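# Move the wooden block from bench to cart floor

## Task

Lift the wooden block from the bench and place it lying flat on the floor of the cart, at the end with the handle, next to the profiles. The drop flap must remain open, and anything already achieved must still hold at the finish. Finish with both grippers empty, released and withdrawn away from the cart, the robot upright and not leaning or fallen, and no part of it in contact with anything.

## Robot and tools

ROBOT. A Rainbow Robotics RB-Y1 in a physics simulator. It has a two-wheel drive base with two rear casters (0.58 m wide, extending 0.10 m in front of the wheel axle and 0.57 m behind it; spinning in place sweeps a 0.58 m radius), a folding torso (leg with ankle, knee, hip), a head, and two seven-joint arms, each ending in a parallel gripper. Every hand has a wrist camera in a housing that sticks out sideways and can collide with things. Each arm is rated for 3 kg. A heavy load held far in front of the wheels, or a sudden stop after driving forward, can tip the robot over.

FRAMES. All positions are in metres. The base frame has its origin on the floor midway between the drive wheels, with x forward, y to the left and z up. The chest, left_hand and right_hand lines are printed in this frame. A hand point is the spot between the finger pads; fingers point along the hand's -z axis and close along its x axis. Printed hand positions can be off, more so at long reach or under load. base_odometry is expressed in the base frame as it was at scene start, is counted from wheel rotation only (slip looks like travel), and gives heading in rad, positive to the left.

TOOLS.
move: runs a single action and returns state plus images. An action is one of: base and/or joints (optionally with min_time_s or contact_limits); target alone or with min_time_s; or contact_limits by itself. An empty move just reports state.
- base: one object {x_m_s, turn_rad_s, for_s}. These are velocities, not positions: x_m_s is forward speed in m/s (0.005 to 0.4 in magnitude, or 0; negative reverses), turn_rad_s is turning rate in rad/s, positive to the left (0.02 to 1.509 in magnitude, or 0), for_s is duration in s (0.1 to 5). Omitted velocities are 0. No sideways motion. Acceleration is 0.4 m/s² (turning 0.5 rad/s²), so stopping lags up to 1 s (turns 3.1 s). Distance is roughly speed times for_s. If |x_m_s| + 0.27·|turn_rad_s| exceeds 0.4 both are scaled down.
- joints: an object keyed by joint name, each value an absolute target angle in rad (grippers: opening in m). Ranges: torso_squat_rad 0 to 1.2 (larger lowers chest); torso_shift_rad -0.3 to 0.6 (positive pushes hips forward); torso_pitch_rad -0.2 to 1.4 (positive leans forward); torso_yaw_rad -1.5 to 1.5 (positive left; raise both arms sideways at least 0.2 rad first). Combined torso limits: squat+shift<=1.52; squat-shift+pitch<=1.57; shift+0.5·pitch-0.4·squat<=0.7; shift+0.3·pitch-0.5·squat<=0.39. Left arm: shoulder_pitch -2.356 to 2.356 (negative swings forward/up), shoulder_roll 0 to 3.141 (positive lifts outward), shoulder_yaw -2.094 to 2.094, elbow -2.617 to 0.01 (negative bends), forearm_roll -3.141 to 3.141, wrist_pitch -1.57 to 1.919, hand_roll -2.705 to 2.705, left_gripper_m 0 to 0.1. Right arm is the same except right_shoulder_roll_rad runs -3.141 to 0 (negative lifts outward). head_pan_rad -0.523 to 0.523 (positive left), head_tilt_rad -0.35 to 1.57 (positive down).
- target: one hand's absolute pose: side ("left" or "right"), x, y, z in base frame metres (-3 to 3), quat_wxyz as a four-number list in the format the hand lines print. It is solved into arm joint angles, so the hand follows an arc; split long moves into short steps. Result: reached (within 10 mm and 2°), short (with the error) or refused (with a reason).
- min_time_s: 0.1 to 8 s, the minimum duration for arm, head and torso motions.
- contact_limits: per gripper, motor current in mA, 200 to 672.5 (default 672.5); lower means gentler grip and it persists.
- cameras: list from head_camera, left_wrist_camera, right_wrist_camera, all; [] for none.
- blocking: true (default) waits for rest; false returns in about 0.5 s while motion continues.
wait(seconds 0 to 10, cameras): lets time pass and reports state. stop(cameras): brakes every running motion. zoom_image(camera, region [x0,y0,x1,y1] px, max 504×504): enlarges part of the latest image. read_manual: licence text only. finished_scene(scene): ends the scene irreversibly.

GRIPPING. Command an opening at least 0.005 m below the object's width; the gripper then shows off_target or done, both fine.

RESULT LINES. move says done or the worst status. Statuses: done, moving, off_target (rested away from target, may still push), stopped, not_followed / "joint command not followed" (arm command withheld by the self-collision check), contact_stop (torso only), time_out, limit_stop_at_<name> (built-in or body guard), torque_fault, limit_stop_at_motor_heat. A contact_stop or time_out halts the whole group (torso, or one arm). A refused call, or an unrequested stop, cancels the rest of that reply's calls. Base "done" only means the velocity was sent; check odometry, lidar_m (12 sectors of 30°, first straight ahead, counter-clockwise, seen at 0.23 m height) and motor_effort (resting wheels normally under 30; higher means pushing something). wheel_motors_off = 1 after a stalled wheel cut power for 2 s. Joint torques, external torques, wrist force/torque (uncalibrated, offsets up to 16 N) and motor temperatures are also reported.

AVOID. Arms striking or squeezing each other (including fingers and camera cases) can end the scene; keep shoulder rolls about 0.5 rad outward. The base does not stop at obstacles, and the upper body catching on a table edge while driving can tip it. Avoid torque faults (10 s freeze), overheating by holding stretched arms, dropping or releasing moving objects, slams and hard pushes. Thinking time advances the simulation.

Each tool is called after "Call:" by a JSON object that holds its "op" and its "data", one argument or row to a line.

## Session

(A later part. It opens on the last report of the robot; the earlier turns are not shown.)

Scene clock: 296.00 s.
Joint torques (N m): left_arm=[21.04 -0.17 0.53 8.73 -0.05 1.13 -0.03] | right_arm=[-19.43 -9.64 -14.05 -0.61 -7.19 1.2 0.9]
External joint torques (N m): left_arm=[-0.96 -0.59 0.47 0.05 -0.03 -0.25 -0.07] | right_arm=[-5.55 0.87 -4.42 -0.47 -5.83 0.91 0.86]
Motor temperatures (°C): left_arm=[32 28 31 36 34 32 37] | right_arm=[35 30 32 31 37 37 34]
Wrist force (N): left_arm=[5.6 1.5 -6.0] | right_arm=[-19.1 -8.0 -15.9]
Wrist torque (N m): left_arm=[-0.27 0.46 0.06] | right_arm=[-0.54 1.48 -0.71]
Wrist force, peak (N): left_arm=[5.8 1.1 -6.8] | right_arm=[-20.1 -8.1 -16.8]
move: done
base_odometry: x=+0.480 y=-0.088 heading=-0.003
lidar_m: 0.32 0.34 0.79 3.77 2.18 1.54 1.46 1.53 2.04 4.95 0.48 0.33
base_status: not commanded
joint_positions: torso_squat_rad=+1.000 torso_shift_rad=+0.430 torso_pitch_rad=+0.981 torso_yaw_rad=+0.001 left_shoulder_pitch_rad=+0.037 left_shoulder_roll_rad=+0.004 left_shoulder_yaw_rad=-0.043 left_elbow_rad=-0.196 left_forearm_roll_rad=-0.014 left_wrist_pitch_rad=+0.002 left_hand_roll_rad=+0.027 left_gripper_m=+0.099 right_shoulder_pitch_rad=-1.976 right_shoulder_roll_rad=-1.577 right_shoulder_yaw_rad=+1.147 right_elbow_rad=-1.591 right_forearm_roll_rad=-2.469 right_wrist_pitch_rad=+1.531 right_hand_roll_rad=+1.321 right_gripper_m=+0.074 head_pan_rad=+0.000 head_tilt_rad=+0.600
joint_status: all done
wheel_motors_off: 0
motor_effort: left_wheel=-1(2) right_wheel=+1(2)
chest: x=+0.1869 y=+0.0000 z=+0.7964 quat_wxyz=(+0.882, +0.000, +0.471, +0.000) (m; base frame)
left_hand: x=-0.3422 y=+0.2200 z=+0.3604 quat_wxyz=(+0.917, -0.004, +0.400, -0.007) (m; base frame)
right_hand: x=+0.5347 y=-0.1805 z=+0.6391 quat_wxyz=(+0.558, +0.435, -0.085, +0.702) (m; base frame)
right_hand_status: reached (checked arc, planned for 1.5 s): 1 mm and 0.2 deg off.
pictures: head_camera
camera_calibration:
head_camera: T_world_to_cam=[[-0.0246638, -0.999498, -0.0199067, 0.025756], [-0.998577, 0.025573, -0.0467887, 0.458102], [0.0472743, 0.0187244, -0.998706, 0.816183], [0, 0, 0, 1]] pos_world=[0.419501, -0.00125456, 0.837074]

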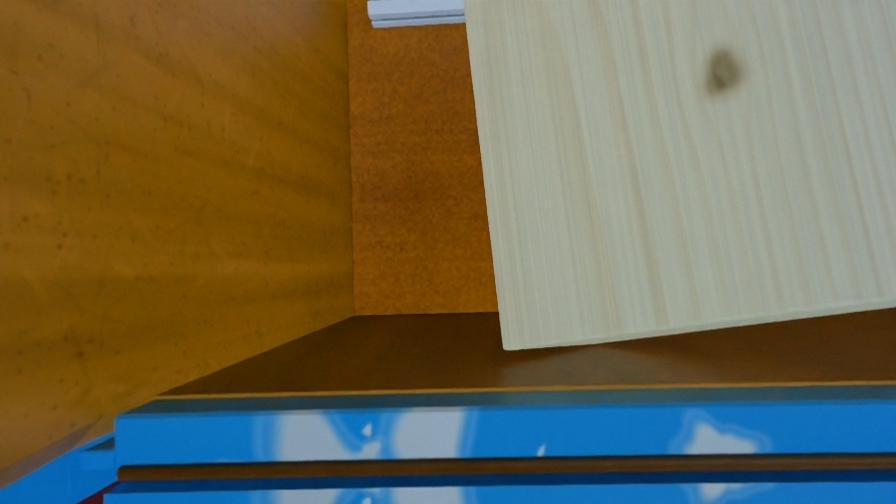

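Call:
{"op": "move", "data": {
  "target": {"side":"right","x":0.543,"y":-0.17,"z":0.54,"quat_wxyz":[0.5355,0.4595,-0.173,0.684]},
  "min_time_s": 2,
  "cameras": ["head_camera"]
}}

Call:
{"op": "move", "data": {
  "target": {"side":"right","x":0.543,"y":-0.17,"z":0.46,"quat_wxyz":[0.4933,0.5063,-0.2331,0.6673]},
  "min_time_s": 2,
  "cameras": ["head_camera","right_wrist_camera"]
}}

Scene clock: 302.70 s.
Joint torques (N m): left_arm=[20.71 -0.36 0.76 8.55 -0.02 1.3 0] | right_arm=[-19.54 -10.86 -13.19 -3.63 -7.44 2.96 0.98]
External joint torques (N m): left_arm=[-1.29 -0.78 0.7 -0.12 -0.01 -0.08 -0.04] | right_arm=[-5.63 1.67 -4.56 -2.78 -6.08 2.31 0.93]
Motor temperatures (°C): left_arm=[32 28 31 36 34 32 37] | right_arm=[35 30 32 31 38 37 34]
Wrist force (N): left_arm=[5.8 1.1 -6.0] | right_arm=[-22.2 -5.6 -13.5]
Wrist torque (N m): left_arm=[-0.25 0.46 0.07] | right_arm=[-0.32 1.73 -0.83]
Wrist force, peak (N): left_arm=[6.5 0.9 -6.4] | right_arm=[-22.8 -5.5 -14.2]
move: done
base_odometry: x=+0.480 y=-0.088 heading=-0.003
lidar_m: 0.31 0.32 0.78 3.77 2.16 1.54 1.46 1.54 2.03 4.95 0.47 0.34
base_status: not commanded
joint_positions: torso_squat_rad=+1.000 torso_shift_rad=+0.430 torso_pitch_rad=+0.981 torso_yaw_rad=+0.001 left_shoulder_pitch_rad=+0.037 left_shoulder_roll_rad=+0.004 left_shoulder_yaw_rad=-0.043 left_elbow_rad=-0.196 left_forearm_roll_rad=-0.014 left_wrist_pitch_rad=+0.002 left_hand_roll_rad=+0.027 left_gripper_m=+0.099 right_shoulder_pitch_rad=-1.761 right_shoulder_roll_rad=-1.433 right_shoulder_yaw_rad=+1.216 right_elbow_rad=-1.394 right_forearm_roll_rad=-2.539 right_wrist_pitch_rad=+1.353 right_hand_roll_rad=+1.703 right_gripper_m=+0.074 head_pan_rad=+0.000 head_tilt_rad=+0.600
joint_status: all done
wheel_motors_off: 0
motor_effort: left_wheel=-1(2) right_wheel=+1(2)
chest: x=+0.1869 y=+0.0000 z=+0.7964 quat_wxyz=(+0.882, +0.000, +0.471, +0.000) (m; base frame)
left_hand: x=-0.3422 y=+0.2200 z=+0.3604 quat_wxyz=(+0.917, -0.004, +0.400, -0.007) (m; base frame)
right_hand: x=+0.5425 y=-0.1707 z=+0.5390 quat_wxyz=(+0.538, +0.460, -0.173, +0.685) (m; base frame)
right_hand_status: reached (checked arc, planned for 2.0 s): 1 mm and 0.2 deg off.
pictures: head_camera
camera_calibration:
head_camera: T_world_to_cam=[[-0.0246638, -0.999498, -0.0199067, 0.025756], [-0.998577, 0.025573, -0.0467887, 0.458102], [0.0472743, 0.0187244, -0.998706, 0.816183], [0, 0, 0, 1]] pos_world=[0.419501, -0.00125456, 0.837074]

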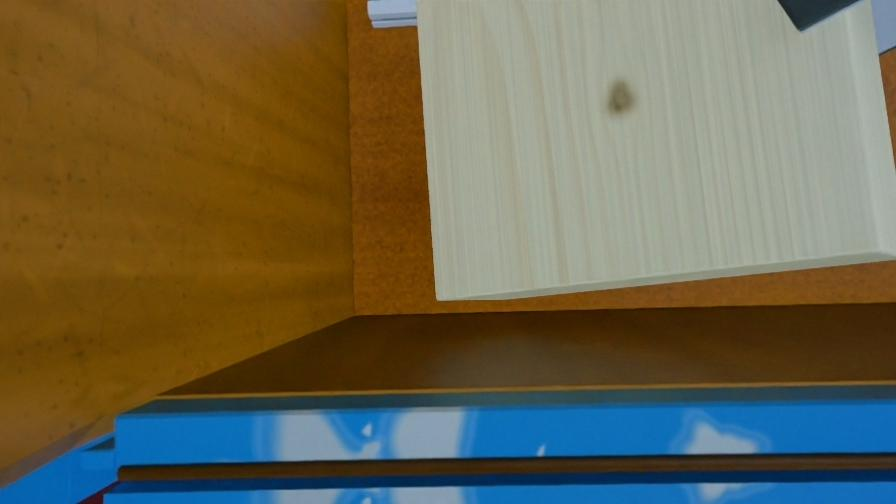

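Scene clock: 305.03 s.
Joint torques (N m): left_arm=[20.91 -0.08 0.66 8.72 -0.14 1.29 0.1] | right_arm=[-19.4 -10.95 -9.09 -3.89 -6.17 5.42 0.61]
External joint torques (N m): left_arm=[-1.1 -0.49 0.61 0.04 -0.12 -0.09 0.06] | right_arm=[-4.94 1.73 -2.89 -3.35 -4.9 4.29 0.56]
Motor temperatures (°C): left_arm=[32 28 31 36 34 32 37] | right_arm=[35 30 32 31 38 37 34]
Wrist force (N): left_arm=[5.1 0.5 -5.9] | right_arm=[-22.0 -2.9 -7.8]
Wrist torque (N m): left_arm=[-0.17 0.43 0.07] | right_arm=[-0.64 1.63 -0.54]
Wrist force, peak (N): left_arm=[5.9 1.3 -7.1] | right_arm=[-24.5 -4.1 -11.7]
move: done
base_odometry: x=+0.480 y=-0.088 heading=-0.003
lidar_m: 0.31 0.34 0.79 3.77 2.17 1.54 1.47 1.53 2.04 4.93 0.48 0.33
base_status: not commanded
joint_positions: torso_squat_rad=+1.000 torso_shift_rad=+0.430 torso_pitch_rad=+0.981 torso_yaw_rad=+0.001 left_shoulder_pitch_rad=+0.037 left_shoulder_roll_rad=+0.004 left_shoulder_yaw_rad=-0.043 left_elbow_rad=-0.196 left_forearm_roll_rad=-0.014 left_wrist_pitch_rad=+0.002 left_hand_roll_rad=+0.027 left_gripper_m=+0.099 right_shoulder_pitch_rad=-1.649 right_shoulder_roll_rad=-1.140 right_shoulder_yaw_rad=+1.242 right_elbow_rad=-0.902 right_forearm_roll_rad=-2.630 right_wrist_pitch_rad=+1.506 right_hand_roll_rad=+2.078 right_gripper_m=+0.074 head_pan_rad=+0.000 head_tilt_rad=+0.600
joint_status: all done
wheel_motors_off: 0
motor_effort: left_wheel=-1(2) right_wheel=+2(2)
chest: x=+0.1869 y=+0.0000 z=+0.7964 quat_wxyz=(+0.882, +0.000, +0.471, +0.000) (m; base frame)
left_hand: x=-0.3422 y=+0.2200 z=+0.3604 quat_wxyz=(+0.917, -0.004, +0.400, -0.007) (m; base frame)
right_hand: x=+0.5422 y=-0.1705 z=+0.4598 quat_wxyz=(+0.497, +0.502, -0.233, +0.668) (m; base frame)
right_hand_status: reached (checked arc, planned for 2.0 s): 1 mm and 0.7 deg off.
pictures: head_camera, right_wrist_camera
camera_calibration:
head_camera: T_world_to_cam=[[-0.0246638, -0.999498, -0.0199067, 0.025756], [-0.998577, 0.025573, -0.0467887, 0.458102], [0.0472743, 0.0187244, -0.998706, 0.816183], [0, 0, 0, 1]] pos_world=[0.419501, -0.00125456, 0.837074]
right_wrist_camera: T_world_to_cam=[[0.0154812, -0.397085, -0.917651, 0.344526], [-0.551903, -0.768682, 0.323312, 0.0465975], [-0.833765, 0.501449, -0.231052, 0.716007], [0, 0, 0, 1]] pos_world=[0.617365, -0.186416, 0.466524]

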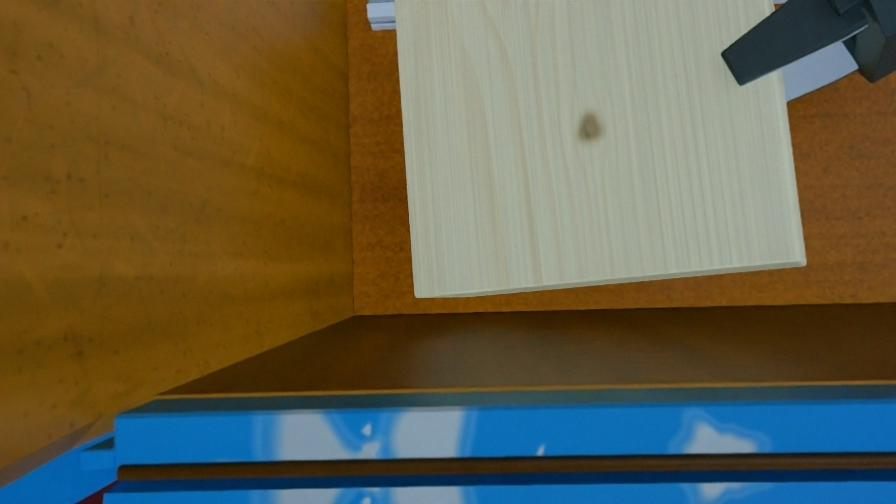

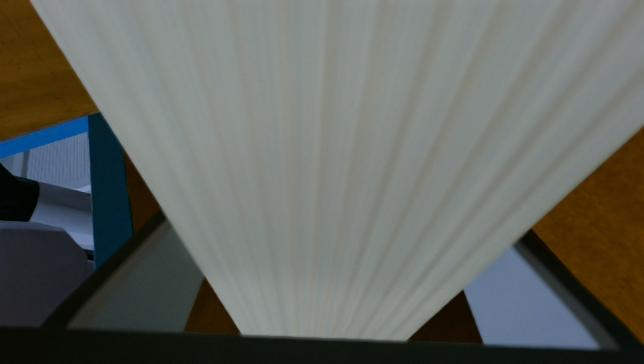

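Call:
{"op": "move", "data": {
  "target": {"side":"right","x":0.52,"y":-0.165,"z":0.43,"quat_wxyz":[0.4845,0.515,-0.2792,0.6496]},
  "min_time_s": 2,
  "cameras": ["head_camera"]
}}

Call:
{"op": "move", "data": {
  "target": {"side":"right","x":0.52,"y":-0.165,"z":0.405,"quat_wxyz":[0.4845,0.515,-0.2792,0.6496]},
  "min_time_s": 1.5,
  "cameras": ["head_camera","right_wrist_camera"]
}}

Scene clock: 309.77 s.
Joint torques (N m): left_arm=[20.8 -0.27 1.05 8.68 -0.27 1.2 -0.02] | right_arm=[-15.08 -9.19 -9.35 -2.74 -4.46 3.87 -0.39]
External joint torques (N m): left_arm=[-1.2 -0.68 1 0 -0.25 -0.18 -0.06] | right_arm=[-1.97 3.48 -3.99 -2.11 -3.25 2.57 -0.44]
Motor temperatures (°C): left_arm=[32 28 31 36 34 32 37] | right_arm=[35 30 32 31 37 37 34]
Wrist force (N): left_arm=[4.7 0.6 -6.1] | right_arm=[-17.2 1.5 -2.9]
Wrist torque (N m): left_arm=[-0.21 0.32 0.05] | right_arm=[-0.72 0.84 0.40]
Wrist force, peak (N): left_arm=[6.3 1.5 -6.9] | right_arm=[-24.6 -2.9 -9.2]
move: done
base_odometry: x=+0.480 y=-0.088 heading=-0.003
lidar_m: 0.31 0.34 0.79 3.78 2.15 1.56 1.47 1.54 2.05 4.94 0.47 0.34
base_status: not commanded
joint_positions: torso_squat_rad=+1.000 torso_shift_rad=+0.430 torso_pitch_rad=+0.980 torso_yaw_rad=+0.001 left_shoulder_pitch_rad=+0.037 left_shoulder_roll_rad=+0.004 left_shoulder_yaw_rad=-0.043 left_elbow_rad=-0.196 left_forearm_roll_rad=-0.014 left_wrist_pitch_rad=+0.002 left_hand_roll_rad=+0.027 left_gripper_m=+0.099 right_shoulder_pitch_rad=-1.540 right_shoulder_roll_rad=-1.070 right_shoulder_yaw_rad=+1.219 right_elbow_rad=-0.821 right_forearm_roll_rad=-2.691 right_wrist_pitch_rad=+1.503 right_hand_roll_rad=+2.233 right_gripper_m=+0.074 head_pan_rad=+0.000 head_tilt_rad=+0.600
joint_status: all done
wheel_motors_off: 0
motor_effort: left_wheel=-1(2) right_wheel=+1(2)
chest: x=+0.1868 y=+0.0000 z=+0.7965 quat_wxyz=(+0.882, +0.000, +0.471, +0.000) (m; base frame)
left_hand: x=-0.3421 y=+0.2200 z=+0.3603 quat_wxyz=(+0.917, -0.004, +0.399, -0.007) (m; base frame)
right_hand: x=+0.5196 y=-0.1657 z=+0.4298 quat_wxyz=(+0.486, +0.513, -0.279, +0.650) (m; base frame)
right_hand_status: reached (checked arc, planned for 2.0 s): 1 mm and 0.3 deg off.
pictures: head_camera
camera_calibration:
head_camera: T_world_to_cam=[[-0.0246592, -0.999497, -0.0199199, 0.0257665], [-0.998558, 0.0255765, -0.0471912, 0.458339], [0.047677, 0.0187274, -0.998687, 0.816201], [0, 0, 0, 1]] pos_world=[0.4194, -0.00125456, 0.837273]

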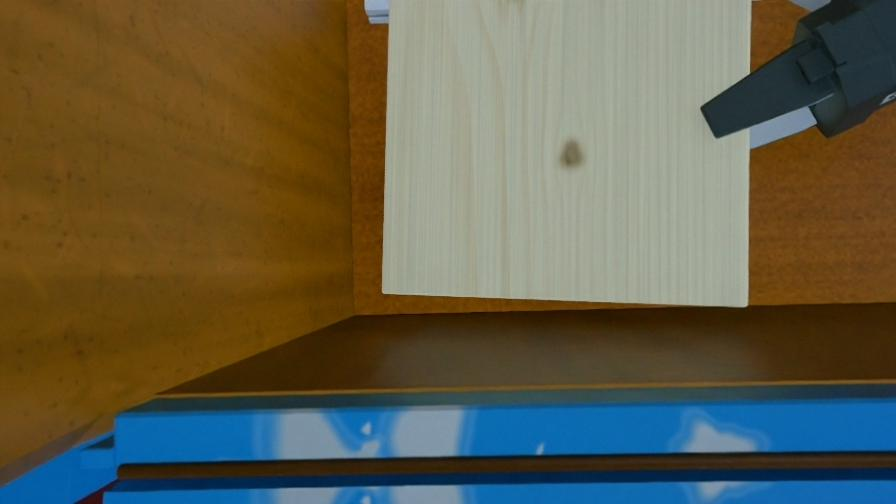

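Scene clock: 311.60 s.
Joint torques (N m): left_arm=[20.68 -0.27 0.73 8.65 -0.05 1.33 -0.01] | right_arm=[-19.37 -8.74 -5.4 -3.25 -4.02 5.93 0.12]
External joint torques (N m): left_arm=[-1.32 -0.68 0.68 -0.03 -0.03 -0.06 -0.05] | right_arm=[-5.9 3.13 -1.29 -3.21 -2.92 4.55 0.07]
Motor temperatures (°C): left_arm=[32 28 31 36 34 32 37] | right_arm=[35 30 32 31 37 37 34]
Wrist force (N): left_arm=[5.6 0.9 -5.9] | right_arm=[-22.0 -1.6 -5.7]
Wrist torque (N m): left_arm=[-0.20 0.42 0.04] | right_arm=[-0.90 1.28 -0.25]
Wrist force, peak (N): left_arm=[6.4 0.4 -6.4] | right_arm=[-26.8 -2.7 -8.1]
move: done
base_odometry: x=+0.480 y=-0.088 heading=-0.003
lidar_m: 0.32 0.33 0.78 3.78 2.17 1.55 1.47 1.52 2.03 4.93 0.48 0.34
base_status: not commanded
joint_positions: torso_squat_rad=+1.000 torso_shift_rad=+0.430 torso_pitch_rad=+0.980 torso_yaw_rad=+0.001 left_shoulder_pitch_rad=+0.037 left_shoulder_roll_rad=+0.004 left_shoulder_yaw_rad=-0.043 left_elbow_rad=-0.196 left_forearm_roll_rad=-0.014 left_wrist_pitch_rad=+0.002 left_hand_roll_rad=+0.027 left_gripper_m=+0.099 right_shoulder_pitch_rad=-1.554 right_shoulder_roll_rad=-0.938 right_shoulder_yaw_rad=+1.233 right_elbow_rad=-0.577 right_forearm_roll_rad=-2.675 right_wrist_pitch_rad=+1.587 right_hand_roll_rad=+2.309 right_gripper_m=+0.074 head_pan_rad=+0.000 head_tilt_rad=+0.600
joint_status: all done
wheel_motors_off: 0
motor_effort: left_wheel=-2(2) right_wheel=+2(5)
chest: x=+0.1868 y=+0.0000 z=+0.7965 quat_wxyz=(+0.882, +0.000, +0.471, +0.000) (m; base frame)
left_hand: x=-0.3421 y=+0.2201 z=+0.3603 quat_wxyz=(+0.917, -0.004, +0.399, -0.007) (m; base frame)
right_hand: x=+0.5192 y=-0.1657 z=+0.4049 quat_wxyz=(+0.488, +0.511, -0.279, +0.650) (m; base frame)
right_hand_status: reached (checked arc, planned for 1.5 s): 1 mm and 0.7 deg off.
pictures: head_camera, right_wrist_camera
camera_calibration:
head_camera: T_world_to_cam=[[-0.0247586, -0.999497, -0.0198231, 0.0257277], [-0.998556, 0.0256712, -0.0471903, 0.458337], [0.0476754, 0.0186261, -0.998689, 0.816204], [0, 0, 0, 1]] pos_world=[0.4194, -0.00125402, 0.837273]
right_wrist_camera: T_world_to_cam=[[0.0175814, -0.31715, -0.948212, 0.321004], [-0.593756, -0.76634, 0.24531, 0.109058], [-0.804453, 0.558694, -0.201783, 0.664149], [0, 0, 0, 1]] pos_world=[0.593386, -0.185674, 0.411641]

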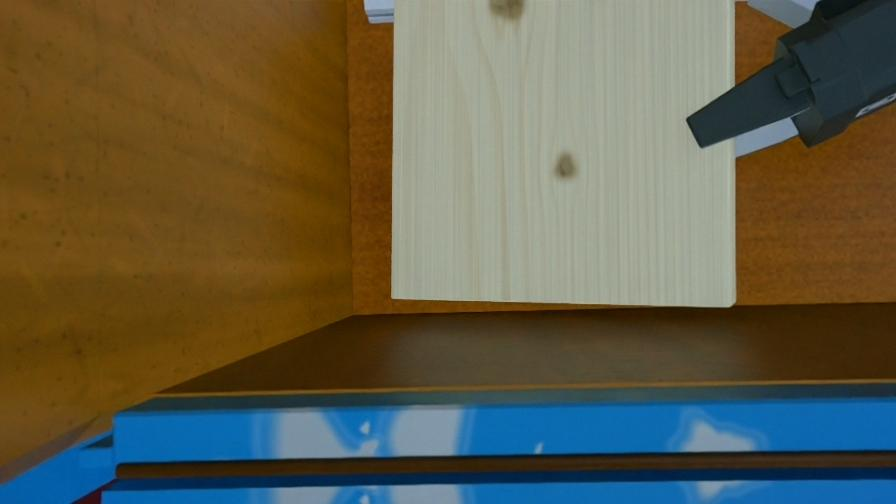

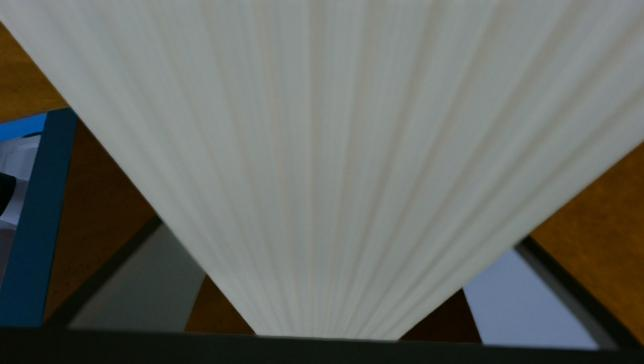

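Call:
{"op": "move", "data": {
  "target": {"side":"right","x":0.507,"y":-0.165,"z":0.408,"quat_wxyz":[0.4845,0.515,-0.2792,0.6496]},
  "min_time_s": 1,
  "cameras": ["head_camera"]
}}

Call:
{"op": "move", "data": {
  "target": {"side":"right","x":0.507,"y":-0.165,"z":0.393,"quat_wxyz":[0.4845,0.515,-0.2792,0.6496]},
  "min_time_s": 1.5,
  "cameras": ["head_camera"]
}}

Scene clock: 314.60 s.
Joint torques (N m): left_arm=[20.58 -0.25 0.89 8.69 -0.2 1.18 0.02] | right_arm=[-14.73 -12.28 -8.66 -6.36 -4.58 7.68 0.57]
External joint torques (N m): left_arm=[-1.43 -0.66 0.84 0.01 -0.18 -0.21 -0.02] | right_arm=[-1.89 -0.14 -4.17 -6.02 -3.46 6.3 0.52]
Motor temperatures (°C): left_arm=[32 28 31 36 34 32 37] | right_arm=[35 30 32 30 37 37 34]
Wrist force (N): left_arm=[5.7 0.7 -6.1] | right_arm=[-24.4 -7.3 -6.5]
Wrist torque (N m): left_arm=[-0.18 0.47 0.05] | right_arm=[-0.79 1.85 -0.99]
Wrist force, peak (N): left_arm=[6.5 1.9 -6.6] | right_arm=[-26.4 -2.4 -7.9]
move: done
base_odometry: x=+0.480 y=-0.088 heading=-0.003
lidar_m: 0.32 0.33 0.79 3.78 2.15 1.54 1.46 1.53 2.03 4.93 0.49 0.33
base_status: not commanded
joint_positions: torso_squat_rad=+1.000 torso_shift_rad=+0.430 torso_pitch_rad=+0.981 torso_yaw_rad=+0.001 left_shoulder_pitch_rad=+0.037 left_shoulder_roll_rad=+0.004 left_shoulder_yaw_rad=-0.043 left_elbow_rad=-0.196 left_forearm_roll_rad=-0.014 left_wrist_pitch_rad=+0.002 left_hand_roll_rad=+0.027 left_gripper_m=+0.099 right_shoulder_pitch_rad=-1.521 right_shoulder_roll_rad=-0.983 right_shoulder_yaw_rad=+1.230 right_elbow_rad=-0.681 right_forearm_roll_rad=-2.683 right_wrist_pitch_rad=+1.554 right_hand_roll_rad=+2.302 right_gripper_m=+0.074 head_pan_rad=+0.000 head_tilt_rad=+0.600
joint_status: all done
wheel_motors_off: 0
motor_effort: left_wheel=-2(3) right_wheel=+1(4)
chest: x=+0.1868 y=+0.0000 z=+0.7965 quat_wxyz=(+0.882, +0.000, +0.471, +0.000) (m; base frame)
left_hand: x=-0.3421 y=+0.2200 z=+0.3604 quat_wxyz=(+0.917, -0.004, +0.399, -0.007) (m; base frame)
right_hand: x=+0.5067 y=-0.1654 z=+0.4073 quat_wxyz=(+0.482, +0.519, -0.278, +0.648) (m; base frame)
right_hand_status: reached (checked arc, planned for 1.0 s): 1 mm and 0.6 deg off.
pictures: head_camera
camera_calibration:
head_camera: T_world_to_cam=[[-0.0246597, -0.999498, -0.019915, 0.0257607], [-0.998568, 0.025573, -0.0469916, 0.458172], [0.0474773, 0.0187277, -0.998697, 0.816194], [0, 0, 0, 1]] pos_world=[0.4194, -0.00125457, 0.837173]

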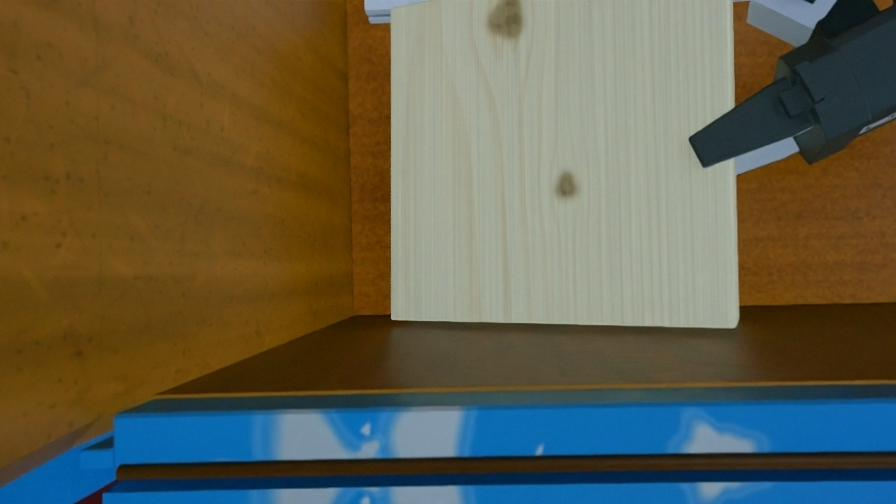

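Scene clock: 316.43 s.
Joint torques (N m): left_arm=[20.68 -0.37 1.01 8.61 -0.09 1.16 0] | right_arm=[-13.99 -5.41 -0.95 -0.94 0.68 0.47 0.3]
External joint torques (N m): left_arm=[-1.31 -0.78 0.96 -0.06 -0.07 -0.23 -0.04] | right_arm=[-0.96 6.25 2.84 -0.98 1.73 -0.96 0.25]
Motor temperatures (°C): left_arm=[32 28 31 36 34 32 37] | right_arm=[35 30 32 30 37 37 34]
Wrist force (N): left_arm=[5.5 1.2 -5.7] | right_arm=[-5.5 0.3 11.2]
Wrist torque (N m): left_arm=[-0.23 0.44 0.06] | right_arm=[-0.54 -2.11 -0.57]
Wrist force, peak (N): left_arm=[6.9 1.6 -6.6] | right_arm=[-24.7 -10.8 2.1]
move: done
base_odometry: x=+0.480 y=-0.088 heading=-0.003
lidar_m: 0.32 0.33 0.79 3.78 2.16 1.54 1.46 1.53 2.04 4.94 0.47 0.34
base_status: not commanded
joint_positions: torso_squat_rad=+1.000 torso_shift_rad=+0.430 torso_pitch_rad=+0.980 torso_yaw_rad=+0.001 left_shoulder_pitch_rad=+0.037 left_shoulder_roll_rad=+0.004 left_shoulder_yaw_rad=-0.043 left_elbow_rad=-0.196 left_forearm_roll_rad=-0.014 left_wrist_pitch_rad=+0.002 left_hand_roll_rad=+0.027 left_gripper_m=+0.099 right_shoulder_pitch_rad=-1.529 right_shoulder_roll_rad=-0.910 right_shoulder_yaw_rad=+1.235 right_elbow_rad=-0.541 right_forearm_roll_rad=-2.674 right_wrist_pitch_rad=+1.594 right_hand_roll_rad=+2.348 right_gripper_m=+0.074 head_pan_rad=+0.000 head_tilt_rad=+0.600
joint_status: all done
wheel_motors_off: 0
motor_effort: left_wheel=-3(4) right_wheel=+3(3)
chest: x=+0.1866 y=+0.0000 z=+0.7967 quat_wxyz=(+0.882, +0.000, +0.471, +0.000) (m; base frame)
left_hand: x=-0.3420 y=+0.2201 z=+0.3602 quat_wxyz=(+0.917, -0.004, +0.399, -0.007) (m; base frame)
right_hand: x=+0.5074 y=-0.1658 z=+0.3938 quat_wxyz=(+0.486, +0.513, -0.280, +0.650) (m; base frame)
right_hand_status: reached (checked arc, planned for 1.5 s): 1 mm and 0.3 deg off.
pictures: head_camera
camera_calibration:
head_camera: T_world_to_cam=[[-0.024754, -0.999497, -0.019835, 0.0257347], [-0.998532, 0.0256765, -0.0476894, 0.458554], [0.0481747, 0.0186254, -0.998665, 0.816182], [0, 0, 0, 1]] pos_world=[0.419198, -0.001254, 0.837471]

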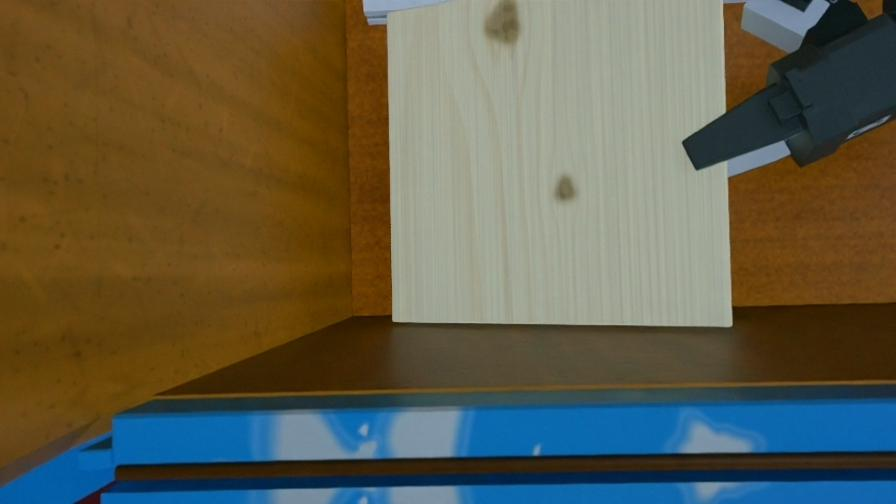

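Call:
{"op": "move", "data": {
  "joints": {"right_gripper_m":0.1},
  "cameras": ["head_camera"]
}}

Call:
{"op": "move", "data": {
  "target": {"side":"right","x":0.52,"y":-0.193,"z":0.393,"quat_wxyz":[0.4845,0.515,-0.2792,0.6496]},
  "min_time_s": 2,
  "cameras": ["head_camera","right_wrist_camera"]
}}

Call:
{"op": "move", "data": {
  "target": {"side":"right","x":0.537,"y":-0.235,"z":0.395,"quat_wxyz":[0.4845,0.515,-0.2792,0.6496]},
  "min_time_s": 2,
  "cameras": ["head_camera","right_wrist_camera"]
}}

Scene clock: 322.57 s.
Joint torques (N m): left_arm=[20.33 -0.38 1.06 8.49 -0.07 1.27 0.04] | right_arm=[-14.47 -9.19 -3.48 -1.49 -2.09 3.22 0.21]
External joint torques (N m): left_arm=[-1.66 -0.79 1.01 -0.19 -0.05 -0.12 0] | right_arm=[-1.46 2.46 0.31 -1.53 -1.04 1.79 0.16]
Motor temperatures (°C): left_arm=[32 28 31 36 34 32 37] | right_arm=[35 30 32 30 37 37 34]
Wrist force (N): left_arm=[6.2 1.2 -6.3] | right_arm=[-14.2 -0.4 -0.5]
Wrist torque (N m): left_arm=[-0.20 0.50 0.02] | right_arm=[-0.46 -0.19 0.03]
Wrist force, peak (N): left_arm=[6.2 0.9 -6.7] | right_arm=[-16.0 1.7 0.2]
move: done
base_odometry: x=+0.480 y=-0.088 heading=-0.003
lidar_m: 0.32 0.34 0.79 3.78 2.18 1.54 1.47 1.53 2.04 4.93 0.48 0.34
base_status: not commanded
joint_positions: torso_squat_rad=+1.000 torso_shift_rad=+0.430 torso_pitch_rad=+0.980 torso_yaw_rad=+0.001 left_shoulder_pitch_rad=+0.037 left_shoulder_roll_rad=+0.004 left_shoulder_yaw_rad=-0.043 left_elbow_rad=-0.196 left_forearm_roll_rad=-0.014 left_wrist_pitch_rad=+0.002 left_hand_roll_rad=+0.027 left_gripper_m=+0.099 right_shoulder_pitch_rad=-1.529 right_shoulder_roll_rad=-0.909 right_shoulder_yaw_rad=+1.236 right_elbow_rad=-0.541 right_forearm_roll_rad=-2.673 right_wrist_pitch_rad=+1.593 right_hand_roll_rad=+2.348 right_gripper_m=+0.099 head_pan_rad=+0.000 head_tilt_rad=+0.600
joint_status: all done
wheel_motors_off: 0
motor_effort: left_wheel=-2(3) right_wheel=+3(4)
chest: x=+0.1867 y=+0.0000 z=+0.7966 quat_wxyz=(+0.882, +0.000, +0.471, +0.000) (m; base frame)
left_hand: x=-0.3421 y=+0.2201 z=+0.3603 quat_wxyz=(+0.917, -0.004, +0.399, -0.007) (m; base frame)
right_hand: x=+0.5070 y=-0.1655 z=+0.3933 quat_wxyz=(+0.486, +0.513, -0.279, +0.650) (m; base frame)
pictures: head_camera
camera_calibration:
head_camera: T_world_to_cam=[[-0.0247561, -0.999497, -0.0198302, 0.0257321], [-0.998542, 0.0256746, -0.0474898, 0.458486], [0.047975, 0.0186257, -0.998675, 0.81617], [0, 0, 0, 1]] pos_world=[0.419299, -0.00125401, 0.837372]

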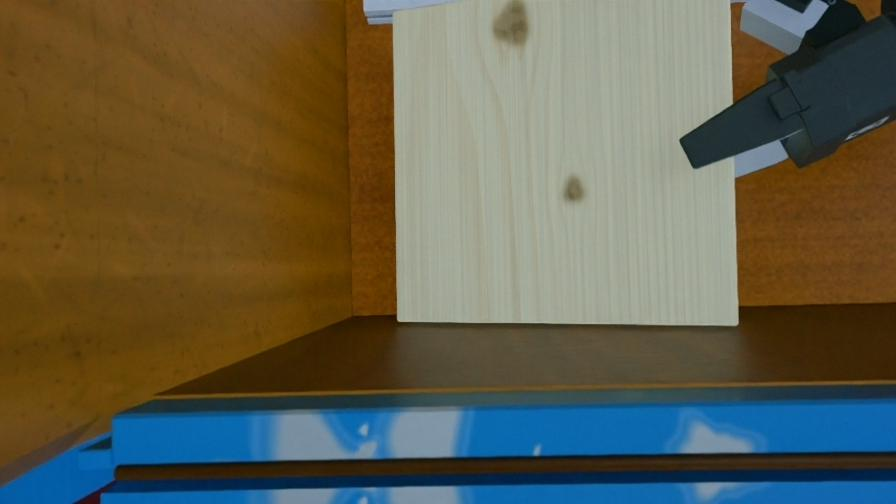

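Scene clock: 324.90 s.
Joint torques (N m): left_arm=[20.44 -0.53 0.7 8.58 -0.11 1.16 0.05] | right_arm=[-14.99 -10.04 -1.28 2.2 -0.72 1.85 0.23]
External joint torques (N m): left_arm=[-1.55 -0.94 0.65 -0.09 -0.09 -0.23 0.01] | right_arm=[-1.54 1.74 1.19 1.04 0.2 0.38 0.19]
Motor temperatures (°C): left_arm=[32 28 31 36 34 32 37] | right_arm=[35 30 32 30 37 37 34]
Wrist force (N): left_arm=[5.9 1.1 -6.2] | right_arm=[-5.4 2.0 0.2]
Wrist torque (N m): left_arm=[-0.23 0.43 0.03] | right_arm=[-0.35 -0.24 -0.11]
Wrist force, peak (N): left_arm=[6.0 0.9 -7.0] | right_arm=[-17.0 -0.2 4.6]
move: short
base_odometry: x=+0.480 y=-0.088 heading=-0.003
lidar_m: 0.32 0.34 0.79 3.78 2.18 1.54 1.47 1.53 2.06 4.94 0.48 0.33
base_status: not commanded
joint_positions: torso_squat_rad=+1.000 torso_shift_rad=+0.430 torso_pitch_rad=+0.980 torso_yaw_rad=+0.001 left_shoulder_pitch_rad=+0.037 left_shoulder_roll_rad=+0.004 left_shoulder_yaw_rad=-0.043 left_elbow_rad=-0.196 left_forearm_roll_rad=-0.014 left_wrist_pitch_rad=+0.002 left_hand_roll_rad=+0.027 left_gripper_m=+0.099 right_shoulder_pitch_rad=-1.575 right_shoulder_roll_rad=-0.837 right_shoulder_yaw_rad=+1.245 right_elbow_rad=-0.267 right_forearm_roll_rad=-2.655 right_wrist_pitch_rad=+1.728 right_hand_roll_rad=+2.420 right_gripper_m=+0.099 head_pan_rad=+0.000 head_tilt_rad=+0.600
joint_status: all done
wheel_motors_off: 0
motor_effort: left_wheel=-2(3) right_wheel=+2(4)
chest: x=+0.1867 y=+0.0000 z=+0.7966 quat_wxyz=(+0.882, +0.000, +0.471, +0.000) (m; base frame)
left_hand: x=-0.3421 y=+0.2200 z=+0.3603 quat_wxyz=(+0.917, -0.004, +0.399, -0.007) (m; base frame)
right_hand: x=+0.5196 y=-0.1929 z=+0.3934 quat_wxyz=(+0.498, +0.495, -0.279, +0.655) (m; base frame)
right_hand_status: short (checked arc, as near as the solve gets, planned for 2.0 s): 1 mm and 2.8 deg off. The place is met; only the turn is off.
pictures: head_camera, right_wrist_camera
camera_calibration:
head_camera: T_world_to_cam=[[-0.0246494, -0.999498, -0.0199268, 0.0257677], [-0.998544, 0.0255727, -0.0474909, 0.458488], [0.0479767, 0.0187272, -0.998673, 0.816167], [0, 0, 0, 1]] pos_world=[0.419299, -0.00125457, 0.837372]
right_wrist_camera: T_world_to_cam=[[0.0320112, -0.342668, -0.938911, 0.285396], [-0.611852, -0.749524, 0.252688, 0.101014], [-0.790324, 0.566386, -0.233656, 0.683976], [0, 0, 0, 1]] pos_world=[0.593233, -0.213885, 0.402251]

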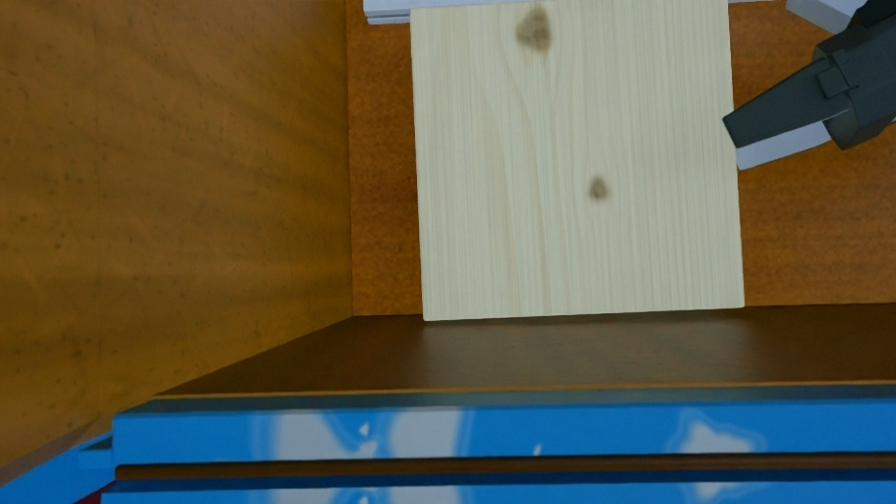

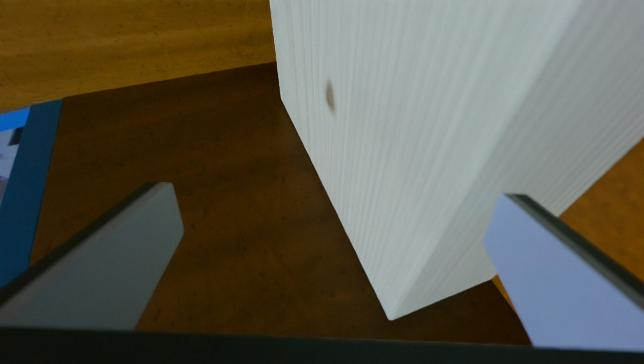

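Scene clock: 327.23 s.
Joint torques (N m): left_arm=[20.43 -0.26 0.97 8.53 -0.07 1.24 0.03] | right_arm=[-15.06 -15.29 -4.08 2.64 -0.63 1.26 0.35]
External joint torques (N m): left_arm=[-1.57 -0.67 0.92 -0.14 -0.05 -0.15 -0.01] | right_arm=[-1.99 -1.98 -1.57 0.99 0.25 -0.14 0.31]
Motor temperatures (°C): left_arm=[32 28 31 36 34 32 37] | right_arm=[35 30 32 30 37 37 34]
Wrist force (N): left_arm=[5.9 1.1 -5.6] | right_arm=[-5.1 1.9 -1.0]
Wrist torque (N m): left_arm=[-0.29 0.48 0.08] | right_arm=[-0.35 -0.17 -0.14]
Wrist force, peak (N): left_arm=[6.3 0.5 -6.6] | right_arm=[-6.1 2.1 0.2]
move: short
base_odometry: x=+0.480 y=-0.088 heading=-0.003
lidar_m: 0.32 0.33 0.79 3.77 2.17 1.55 1.47 1.53 2.04 4.94 0.47 0.33
base_status: not commanded
joint_positions: torso_squat_rad=+1.000 torso_shift_rad=+0.430 torso_pitch_rad=+0.980 torso_yaw_rad=+0.001 left_shoulder_pitch_rad=+0.037 left_shoulder_roll_rad=+0.004 left_shoulder_yaw_rad=-0.043 left_elbow_rad=-0.196 left_forearm_roll_rad=-0.014 left_wrist_pitch_rad=+0.002 left_hand_roll_rad=+0.027 left_gripper_m=+0.099 right_shoulder_pitch_rad=-1.576 right_shoulder_roll_rad=-0.919 right_shoulder_yaw_rad=+1.244 right_elbow_rad=-0.267 right_forearm_roll_rad=-2.650 right_wrist_pitch_rad=+1.699 right_hand_roll_rad=+2.435 right_gripper_m=+0.099 head_pan_rad=+0.000 head_tilt_rad=+0.600
joint_status: all done
wheel_motors_off: 0
motor_effort: left_wheel=-2(3) right_wheel=+1(4)
chest: x=+0.1867 y=+0.0000 z=+0.7966 quat_wxyz=(+0.882, +0.000, +0.471, +0.000) (m; base frame)
left_hand: x=-0.3421 y=+0.2200 z=+0.3603 quat_wxyz=(+0.917, -0.004, +0.399, -0.007) (m; base frame)
right_hand: x=+0.5362 y=-0.2345 z=+0.3952 quat_wxyz=(+0.526, +0.449, -0.278, +0.667) (m; base frame)
right_hand_status: short (checked arc, as near as the solve gets, planned for 2.0 s): 1 mm and 9.2 deg off. The place is met; only the turn is off.
pictures: head_camera, right_wrist_camera
camera_calibration:
head_camera: T_world_to_cam=[[-0.0246494, -0.999498, -0.0199268, 0.0257677], [-0.998544, 0.0255727, -0.0474909, 0.458488], [0.0479767, 0.0187272, -0.998673, 0.816167], [0, 0, 0, 1]] pos_world=[0.419299, -0.00125457, 0.837372]
right_wrist_camera: T_world_to_cam=[[0.0643985, -0.420823, -0.904854, 0.223112], [-0.661693, -0.696752, 0.276947, 0.108994], [-0.747004, 0.580901, -0.323325, 0.736772], [0, 0, 0, 1]] pos_world=[0.608124, -0.258159, 0.409915]

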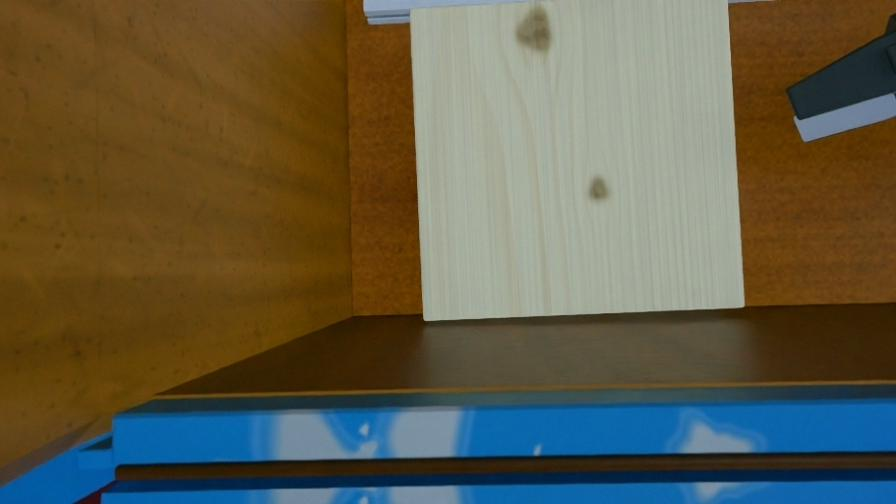

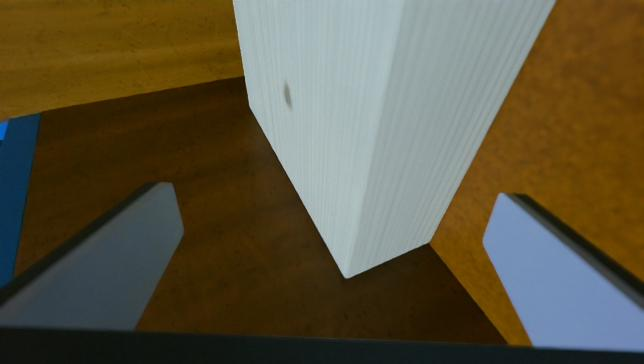

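Call:
{"op": "move", "data": {
  "target": {"side":"right","x":0.5,"y":-0.3,"z":0.55,"quat_wxyz":[0.573,0.413,-0.114,0.697]},
  "cameras": []
}}

Call:
{"op": "move", "data": {
  "target": {"side":"right","x":0.5,"y":-0.3,"z":0.82,"quat_wxyz":[0.573,0.413,-0.114,0.697]},
  "cameras": ["head_camera","right_wrist_camera"]
}}

Scene clock: 331.07 s.
Joint torques (N m): left_arm=[20.26 -0.24 0.8 8.73 -0.03 1.15 0.05] | right_arm=[-10.89 -14.73 -6.24 1.02 -1.07 0.98 0.29]
External joint torques (N m): left_arm=[-1.73 -0.65 0.75 0.05 -0.01 -0.23 0.01] | right_arm=[-1.14 0.11 1.4 0.01 -0.05 0.08 0.25]
Motor temperatures (°C): left_arm=[32 28 31 36 34 32 37] | right_arm=[35 30 32 30 36 37 34]
Wrist force (N): left_arm=[6.0 1.0 -5.6] | right_arm=[-4.4 1.8 -1.8]
Wrist torque (N m): left_arm=[-0.25 0.48 0.04] | right_arm=[-0.38 -0.20 -0.10]
Wrist force, peak (N): left_arm=[6.5 1.1 -6.4] | right_arm=[-5.9 2.2 -1.1]
move: done
base_odometry: x=+0.480 y=-0.088 heading=-0.003
lidar_m: 0.32 0.33 0.79 3.78 2.17 1.54 1.47 1.53 2.03 4.94 0.48 0.34
base_status: not commanded
joint_positions: torso_squat_rad=+1.000 torso_shift_rad=+0.430 torso_pitch_rad=+0.980 torso_yaw_rad=+0.001 left_shoulder_pitch_rad=+0.037 left_shoulder_roll_rad=+0.004 left_shoulder_yaw_rad=-0.043 left_elbow_rad=-0.196 left_forearm_roll_rad=-0.014 left_wrist_pitch_rad=+0.002 left_hand_roll_rad=+0.027 left_gripper_m=+0.099 right_shoulder_pitch_rad=-1.755 right_shoulder_roll_rad=-1.735 right_shoulder_yaw_rad=+1.356 right_elbow_rad=-1.438 right_forearm_roll_rad=-2.537 right_wrist_pitch_rad=+1.456 right_hand_roll_rad=+1.857 right_gripper_m=+0.099 head_pan_rad=+0.000 head_tilt_rad=+0.600
joint_status: all done
wheel_motors_off: 0
motor_effort: left_wheel=-1(2) right_wheel=+1(4)
chest: x=+0.1867 y=+0.0000 z=+0.7966 quat_wxyz=(+0.882, +0.000, +0.471, +0.000) (m; base frame)
left_hand: x=-0.3421 y=+0.2200 z=+0.3602 quat_wxyz=(+0.917, -0.004, +0.399, -0.007) (m; base frame)
right_hand: x=+0.5000 y=-0.3000 z=+0.5502 quat_wxyz=(+0.573, +0.414, -0.114, +0.698) (m; base frame)
right_hand_status: reached (checked arc, planned for 1.5 s): 0 mm and 0.1 deg off.
pictures: none
No camera images: "cameras" was empty.

Scene clock: 332.87 s.
Joint torques (N m): left_arm=[20.41 -0.48 1.04 8.61 -0.07 1.22 -0.06] | right_arm=[-7.34 -18.1 -8.49 3.15 -1.37 0.13 0.18]
External joint torques (N m): left_arm=[-1.58 -0.89 0.98 -0.06 -0.05 -0.17 -0.09] | right_arm=[0.78 -0.48 0.13 0.14 -0.13 -0.2 0.14]
Motor temperatures (°C): left_arm=[32 28 31 36 34 32 37] | right_arm=[35 30 32 30 36 37 34]
Wrist force (N): left_arm=[5.6 1.3 -6.0] | right_arm=[-3.8 1.0 -1.7]
Wrist torque (N m): left_arm=[-0.25 0.41 0.06] | right_arm=[-0.25 -0.09 -0.10]
Wrist force, peak (N): left_arm=[6.2 1.7 -6.6] | right_arm=[-5.1 1.8 -1.4]
move: done
base_odometry: x=+0.480 y=-0.088 heading=-0.003
lidar_m: 0.31 0.33 0.78 3.77 2.16 1.54 1.46 1.53 2.04 4.94 0.48 0.34
base_status: not commanded
joint_positions: torso_squat_rad=+1.000 torso_shift_rad=+0.430 torso_pitch_rad=+0.980 torso_yaw_rad=+0.001 left_shoulder_pitch_rad=+0.037 left_shoulder_roll_rad=+0.004 left_shoulder_yaw_rad=-0.043 left_elbow_rad=-0.196 left_forearm_roll_rad=-0.014 left_wrist_pitch_rad=+0.002 left_hand_roll_rad=+0.027 left_gripper_m=+0.099 right_shoulder_pitch_rad=-1.251 right_shoulder_roll_rad=-2.134 right_shoulder_yaw_rad=+0.266 right_elbow_rad=-1.492 right_forearm_roll_rad=-2.810 right_wrist_pitch_rad=+1.919 right_hand_roll_rad=+1.430 right_gripper_m=+0.099 head_pan_rad=+0.000 head_tilt_rad=+0.600
joint_status: all done
wheel_motors_off: 0
motor_effort: left_wheel=+0(2) right_wheel=+1(4)
chest: x=+0.1867 y=+0.0000 z=+0.7966 quat_wxyz=(+0.882, +0.000, +0.471, +0.000) (m; base frame)
left_hand: x=-0.3421 y=+0.2200 z=+0.3602 quat_wxyz=(+0.917, -0.004, +0.399, -0.007) (m; base frame)
right_hand: x=+0.5000 y=-0.2994 z=+0.8198 quat_wxyz=(+0.576, +0.410, -0.119, +0.697) (m; base frame)
right_hand_status: reached (checked arc, planned for 1.4 s): 1 mm and 0.7 deg off.
pictures: head_camera, right_wrist_camera
camera_calibration:
head_camera: T_world_to_cam=[[-0.0246542, -0.999499, -0.0198294, 0.0257879], [-0.998539, 0.0255748, -0.0475932, 0.458474], [0.0480765, 0.0186271, -0.99867, 0.816225], [0, 0, 0, 1]] pos_world=[0.419199, -0.00115431, 0.837471]
right_wrist_camera: T_world_to_cam=[[0.0146195, -0.678937, -0.734051, 0.390022], [-0.554912, -0.616209, 0.558891, -0.338161], [-0.831781, 0.399163, -0.385759, 0.923835], [0, 0, 0, 1]] pos_world=[0.575077, -0.312337, 0.831669]

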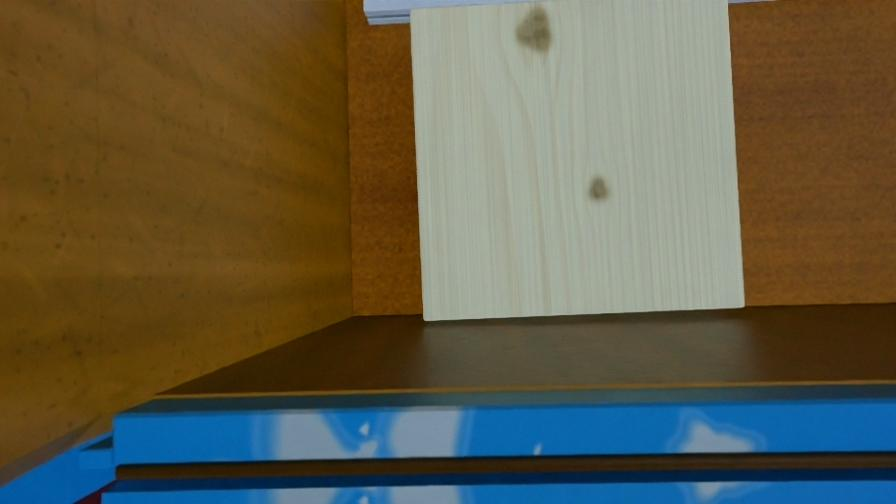

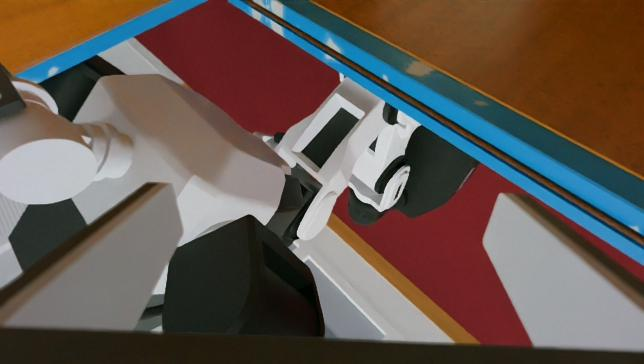

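Call:
{"op": "move", "data": {
  "base": {"x_m_s":-0.2,"for_s":2.2},
  "cameras": []
}}

Call:
{"op": "move", "data": {
  "joints": {"torso_squat_rad":0.5,"torso_shift_rad":0.1,"torso_pitch_rad":0.4,"head_tilt_rad":0.45},
  "cameras": ["head_camera"]
}}

Scene clock: 336.90 s.
Joint torques (N m): left_arm=[19.85 -0.25 1.18 8.5 0.02 1.2 0.04] | right_arm=[-7.89 -17.75 -8.22 3.22 -1.28 0.34 0.21]
External joint torques (N m): left_arm=[-2.14 -0.66 1.12 -0.17 0.04 -0.18 0] | right_arm=[0.23 -0.12 0.4 0.22 -0.04 0.01 0.17]
Motor temperatures (°C): left_arm=[32 28 31 36 34 32 37] | right_arm=[34 30 32 30 36 37 34]
Wrist force (N): left_arm=[5.6 1.1 -6.5] | right_arm=[-4.0 1.8 -1.8]
Wrist torque (N m): left_arm=[-0.28 0.43 0.03] | right_arm=[-0.37 -0.15 -0.13]
Wrist force, peak (N): left_arm=[6.1 0.7 -6.8] | right_arm=[-5.0 1.5 -1.6]
move: done
base_odometry: x=+0.040 y=-0.087 heading=-0.004
lidar_m: 0.76 1.09 1.63 4.66 1.53 1.08 1.03 1.06 1.42 3.55 1.10 0.80
base_status: done (sent for 2.2 of 2.2 s)
joint_positions: torso_squat_rad=+1.000 torso_shift_rad=+0.430 torso_pitch_rad=+0.980 torso_yaw_rad=+0.001 left_shoulder_pitch_rad=+0.037 left_shoulder_roll_rad=+0.004 left_shoulder_yaw_rad=-0.043 left_elbow_rad=-0.196 left_forearm_roll_rad=-0.014 left_wrist_pitch_rad=+0.002 left_hand_roll_rad=+0.027 left_gripper_m=+0.099 right_shoulder_pitch_rad=-1.251 right_shoulder_roll_rad=-2.134 right_shoulder_yaw_rad=+0.266 right_elbow_rad=-1.492 right_forearm_roll_rad=-2.810 right_wrist_pitch_rad=+1.919 right_hand_roll_rad=+1.430 right_gripper_m=+0.099 head_pan_rad=+0.000 head_tilt_rad=+0.600
joint_status: not commanded
wheel_motors_off: 0
motor_effort: left_wheel=-11(22) right_wheel=+11(27)
chest: x=+0.1866 y=+0.0000 z=+0.7966 quat_wxyz=(+0.882, +0.000, +0.471, +0.000) (m; base frame)
left_hand: x=-0.3422 y=+0.2201 z=+0.3603 quat_wxyz=(+0.917, -0.004, +0.399, -0.007) (m; base frame)
right_hand: x=+0.5000 y=-0.2994 z=+0.8199 quat_wxyz=(+0.576, +0.410, -0.119, +0.697) (m; base frame)
pictures: none
No camera images: "cameras" was empty.

Scene clock: 340.07 s.
Joint torques (N m): left_arm=[8.59 -0.35 0.41 3.4 0 0.15 0.01] | right_arm=[-4.98 -11.87 -7.22 3.61 -0.97 -0.68 0.17]
External joint torques (N m): left_arm=[-0.81 -0.64 0.38 -0.3 0 -0.22 -0.01] | right_arm=[-0.05 -0.19 -0.14 0.28 -0.07 0.01 0.14]
Motor temperatures (°C): left_arm=[32 28 31 36 34 32 37] | right_arm=[34 30 32 30 36 37 34]
Wrist force (N): left_arm=[2.3 1.9 -8.0] | right_arm=[-3.4 4.7 -3.5]
Wrist torque (N m): left_arm=[-0.37 0.25 0.07] | right_arm=[-0.46 -0.07 -0.09]
Wrist force, peak (N): left_arm=[5.1 1.5 -7.4] | right_arm=[-3.9 4.9 -2.7]
move: done
base_odometry: x=+0.040 y=-0.087 heading=-0.004
lidar_m: 0.76 1.10 1.64 4.66 1.52 1.07 1.04 1.08 1.43 3.54 1.09 0.81
base_status: not commanded
joint_positions: torso_squat_rad=+0.500 torso_shift_rad=+0.100 torso_pitch_rad=+0.400 torso_yaw_rad=+0.001 left_shoulder_pitch_rad=+0.037 left_shoulder_roll_rad=+0.004 left_shoulder_yaw_rad=-0.043 left_elbow_rad=-0.196 left_forearm_roll_rad=-0.014 left_wrist_pitch_rad=+0.002 left_hand_roll_rad=+0.027 left_gripper_m=+0.099 right_shoulder_pitch_rad=-1.251 right_shoulder_roll_rad=-2.134 right_shoulder_yaw_rad=+0.266 right_elbow_rad=-1.492 right_forearm_roll_rad=-2.809 right_wrist_pitch_rad=+1.919 right_hand_roll_rad=+1.430 right_gripper_m=+0.099 head_pan_rad=+0.000 head_tilt_rad=+0.450
joint_status: all done
wheel_motors_off: 0
motor_effort: left_wheel=-13(13) right_wheel=+14(19)
chest: x=-0.0462 y=+0.0001 z=+1.1767 quat_wxyz=(+0.980, +0.000, +0.199, +0.000) (m; base frame)
left_hand: x=-0.2493 y=+0.2201 z=+0.5219 quat_wxyz=(+0.993, -0.002, +0.120, -0.008) (m; base frame)
right_hand: x=+0.2032 y=-0.2993 z=+1.3679 quat_wxyz=(+0.518, +0.194, -0.279, +0.785) (m; base frame)
pictures: head_camera
camera_calibration:
head_camera: T_world_to_cam=[[-0.00514868, -0.999495, -0.0313576, 0.0418215], [-0.712272, 0.0256755, -0.701433, 1.03729], [0.701884, 0.0187237, -0.712045, 0.871711], [0, 0, 0, 1]] pos_world=[0.127208, -0.00115425, 1.3496]

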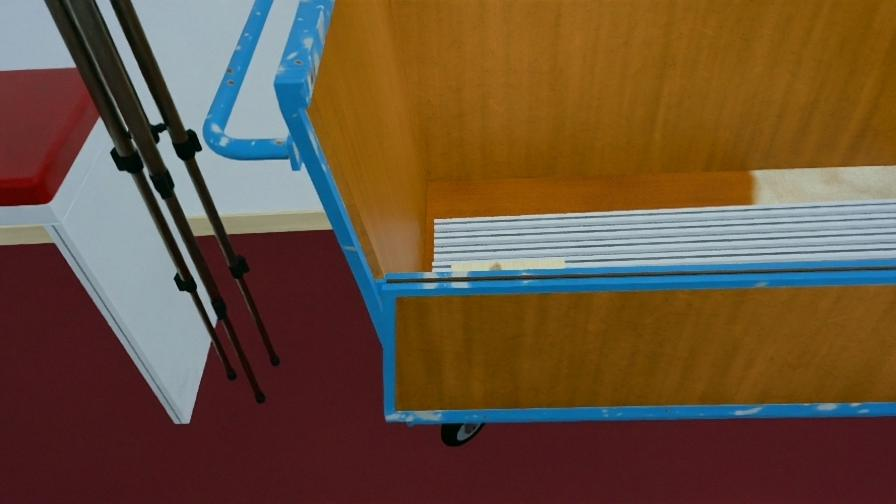

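Call:
{"op": "finished_scene", "data": {
  "scene": 2
}}

The scene is finished: the task was done.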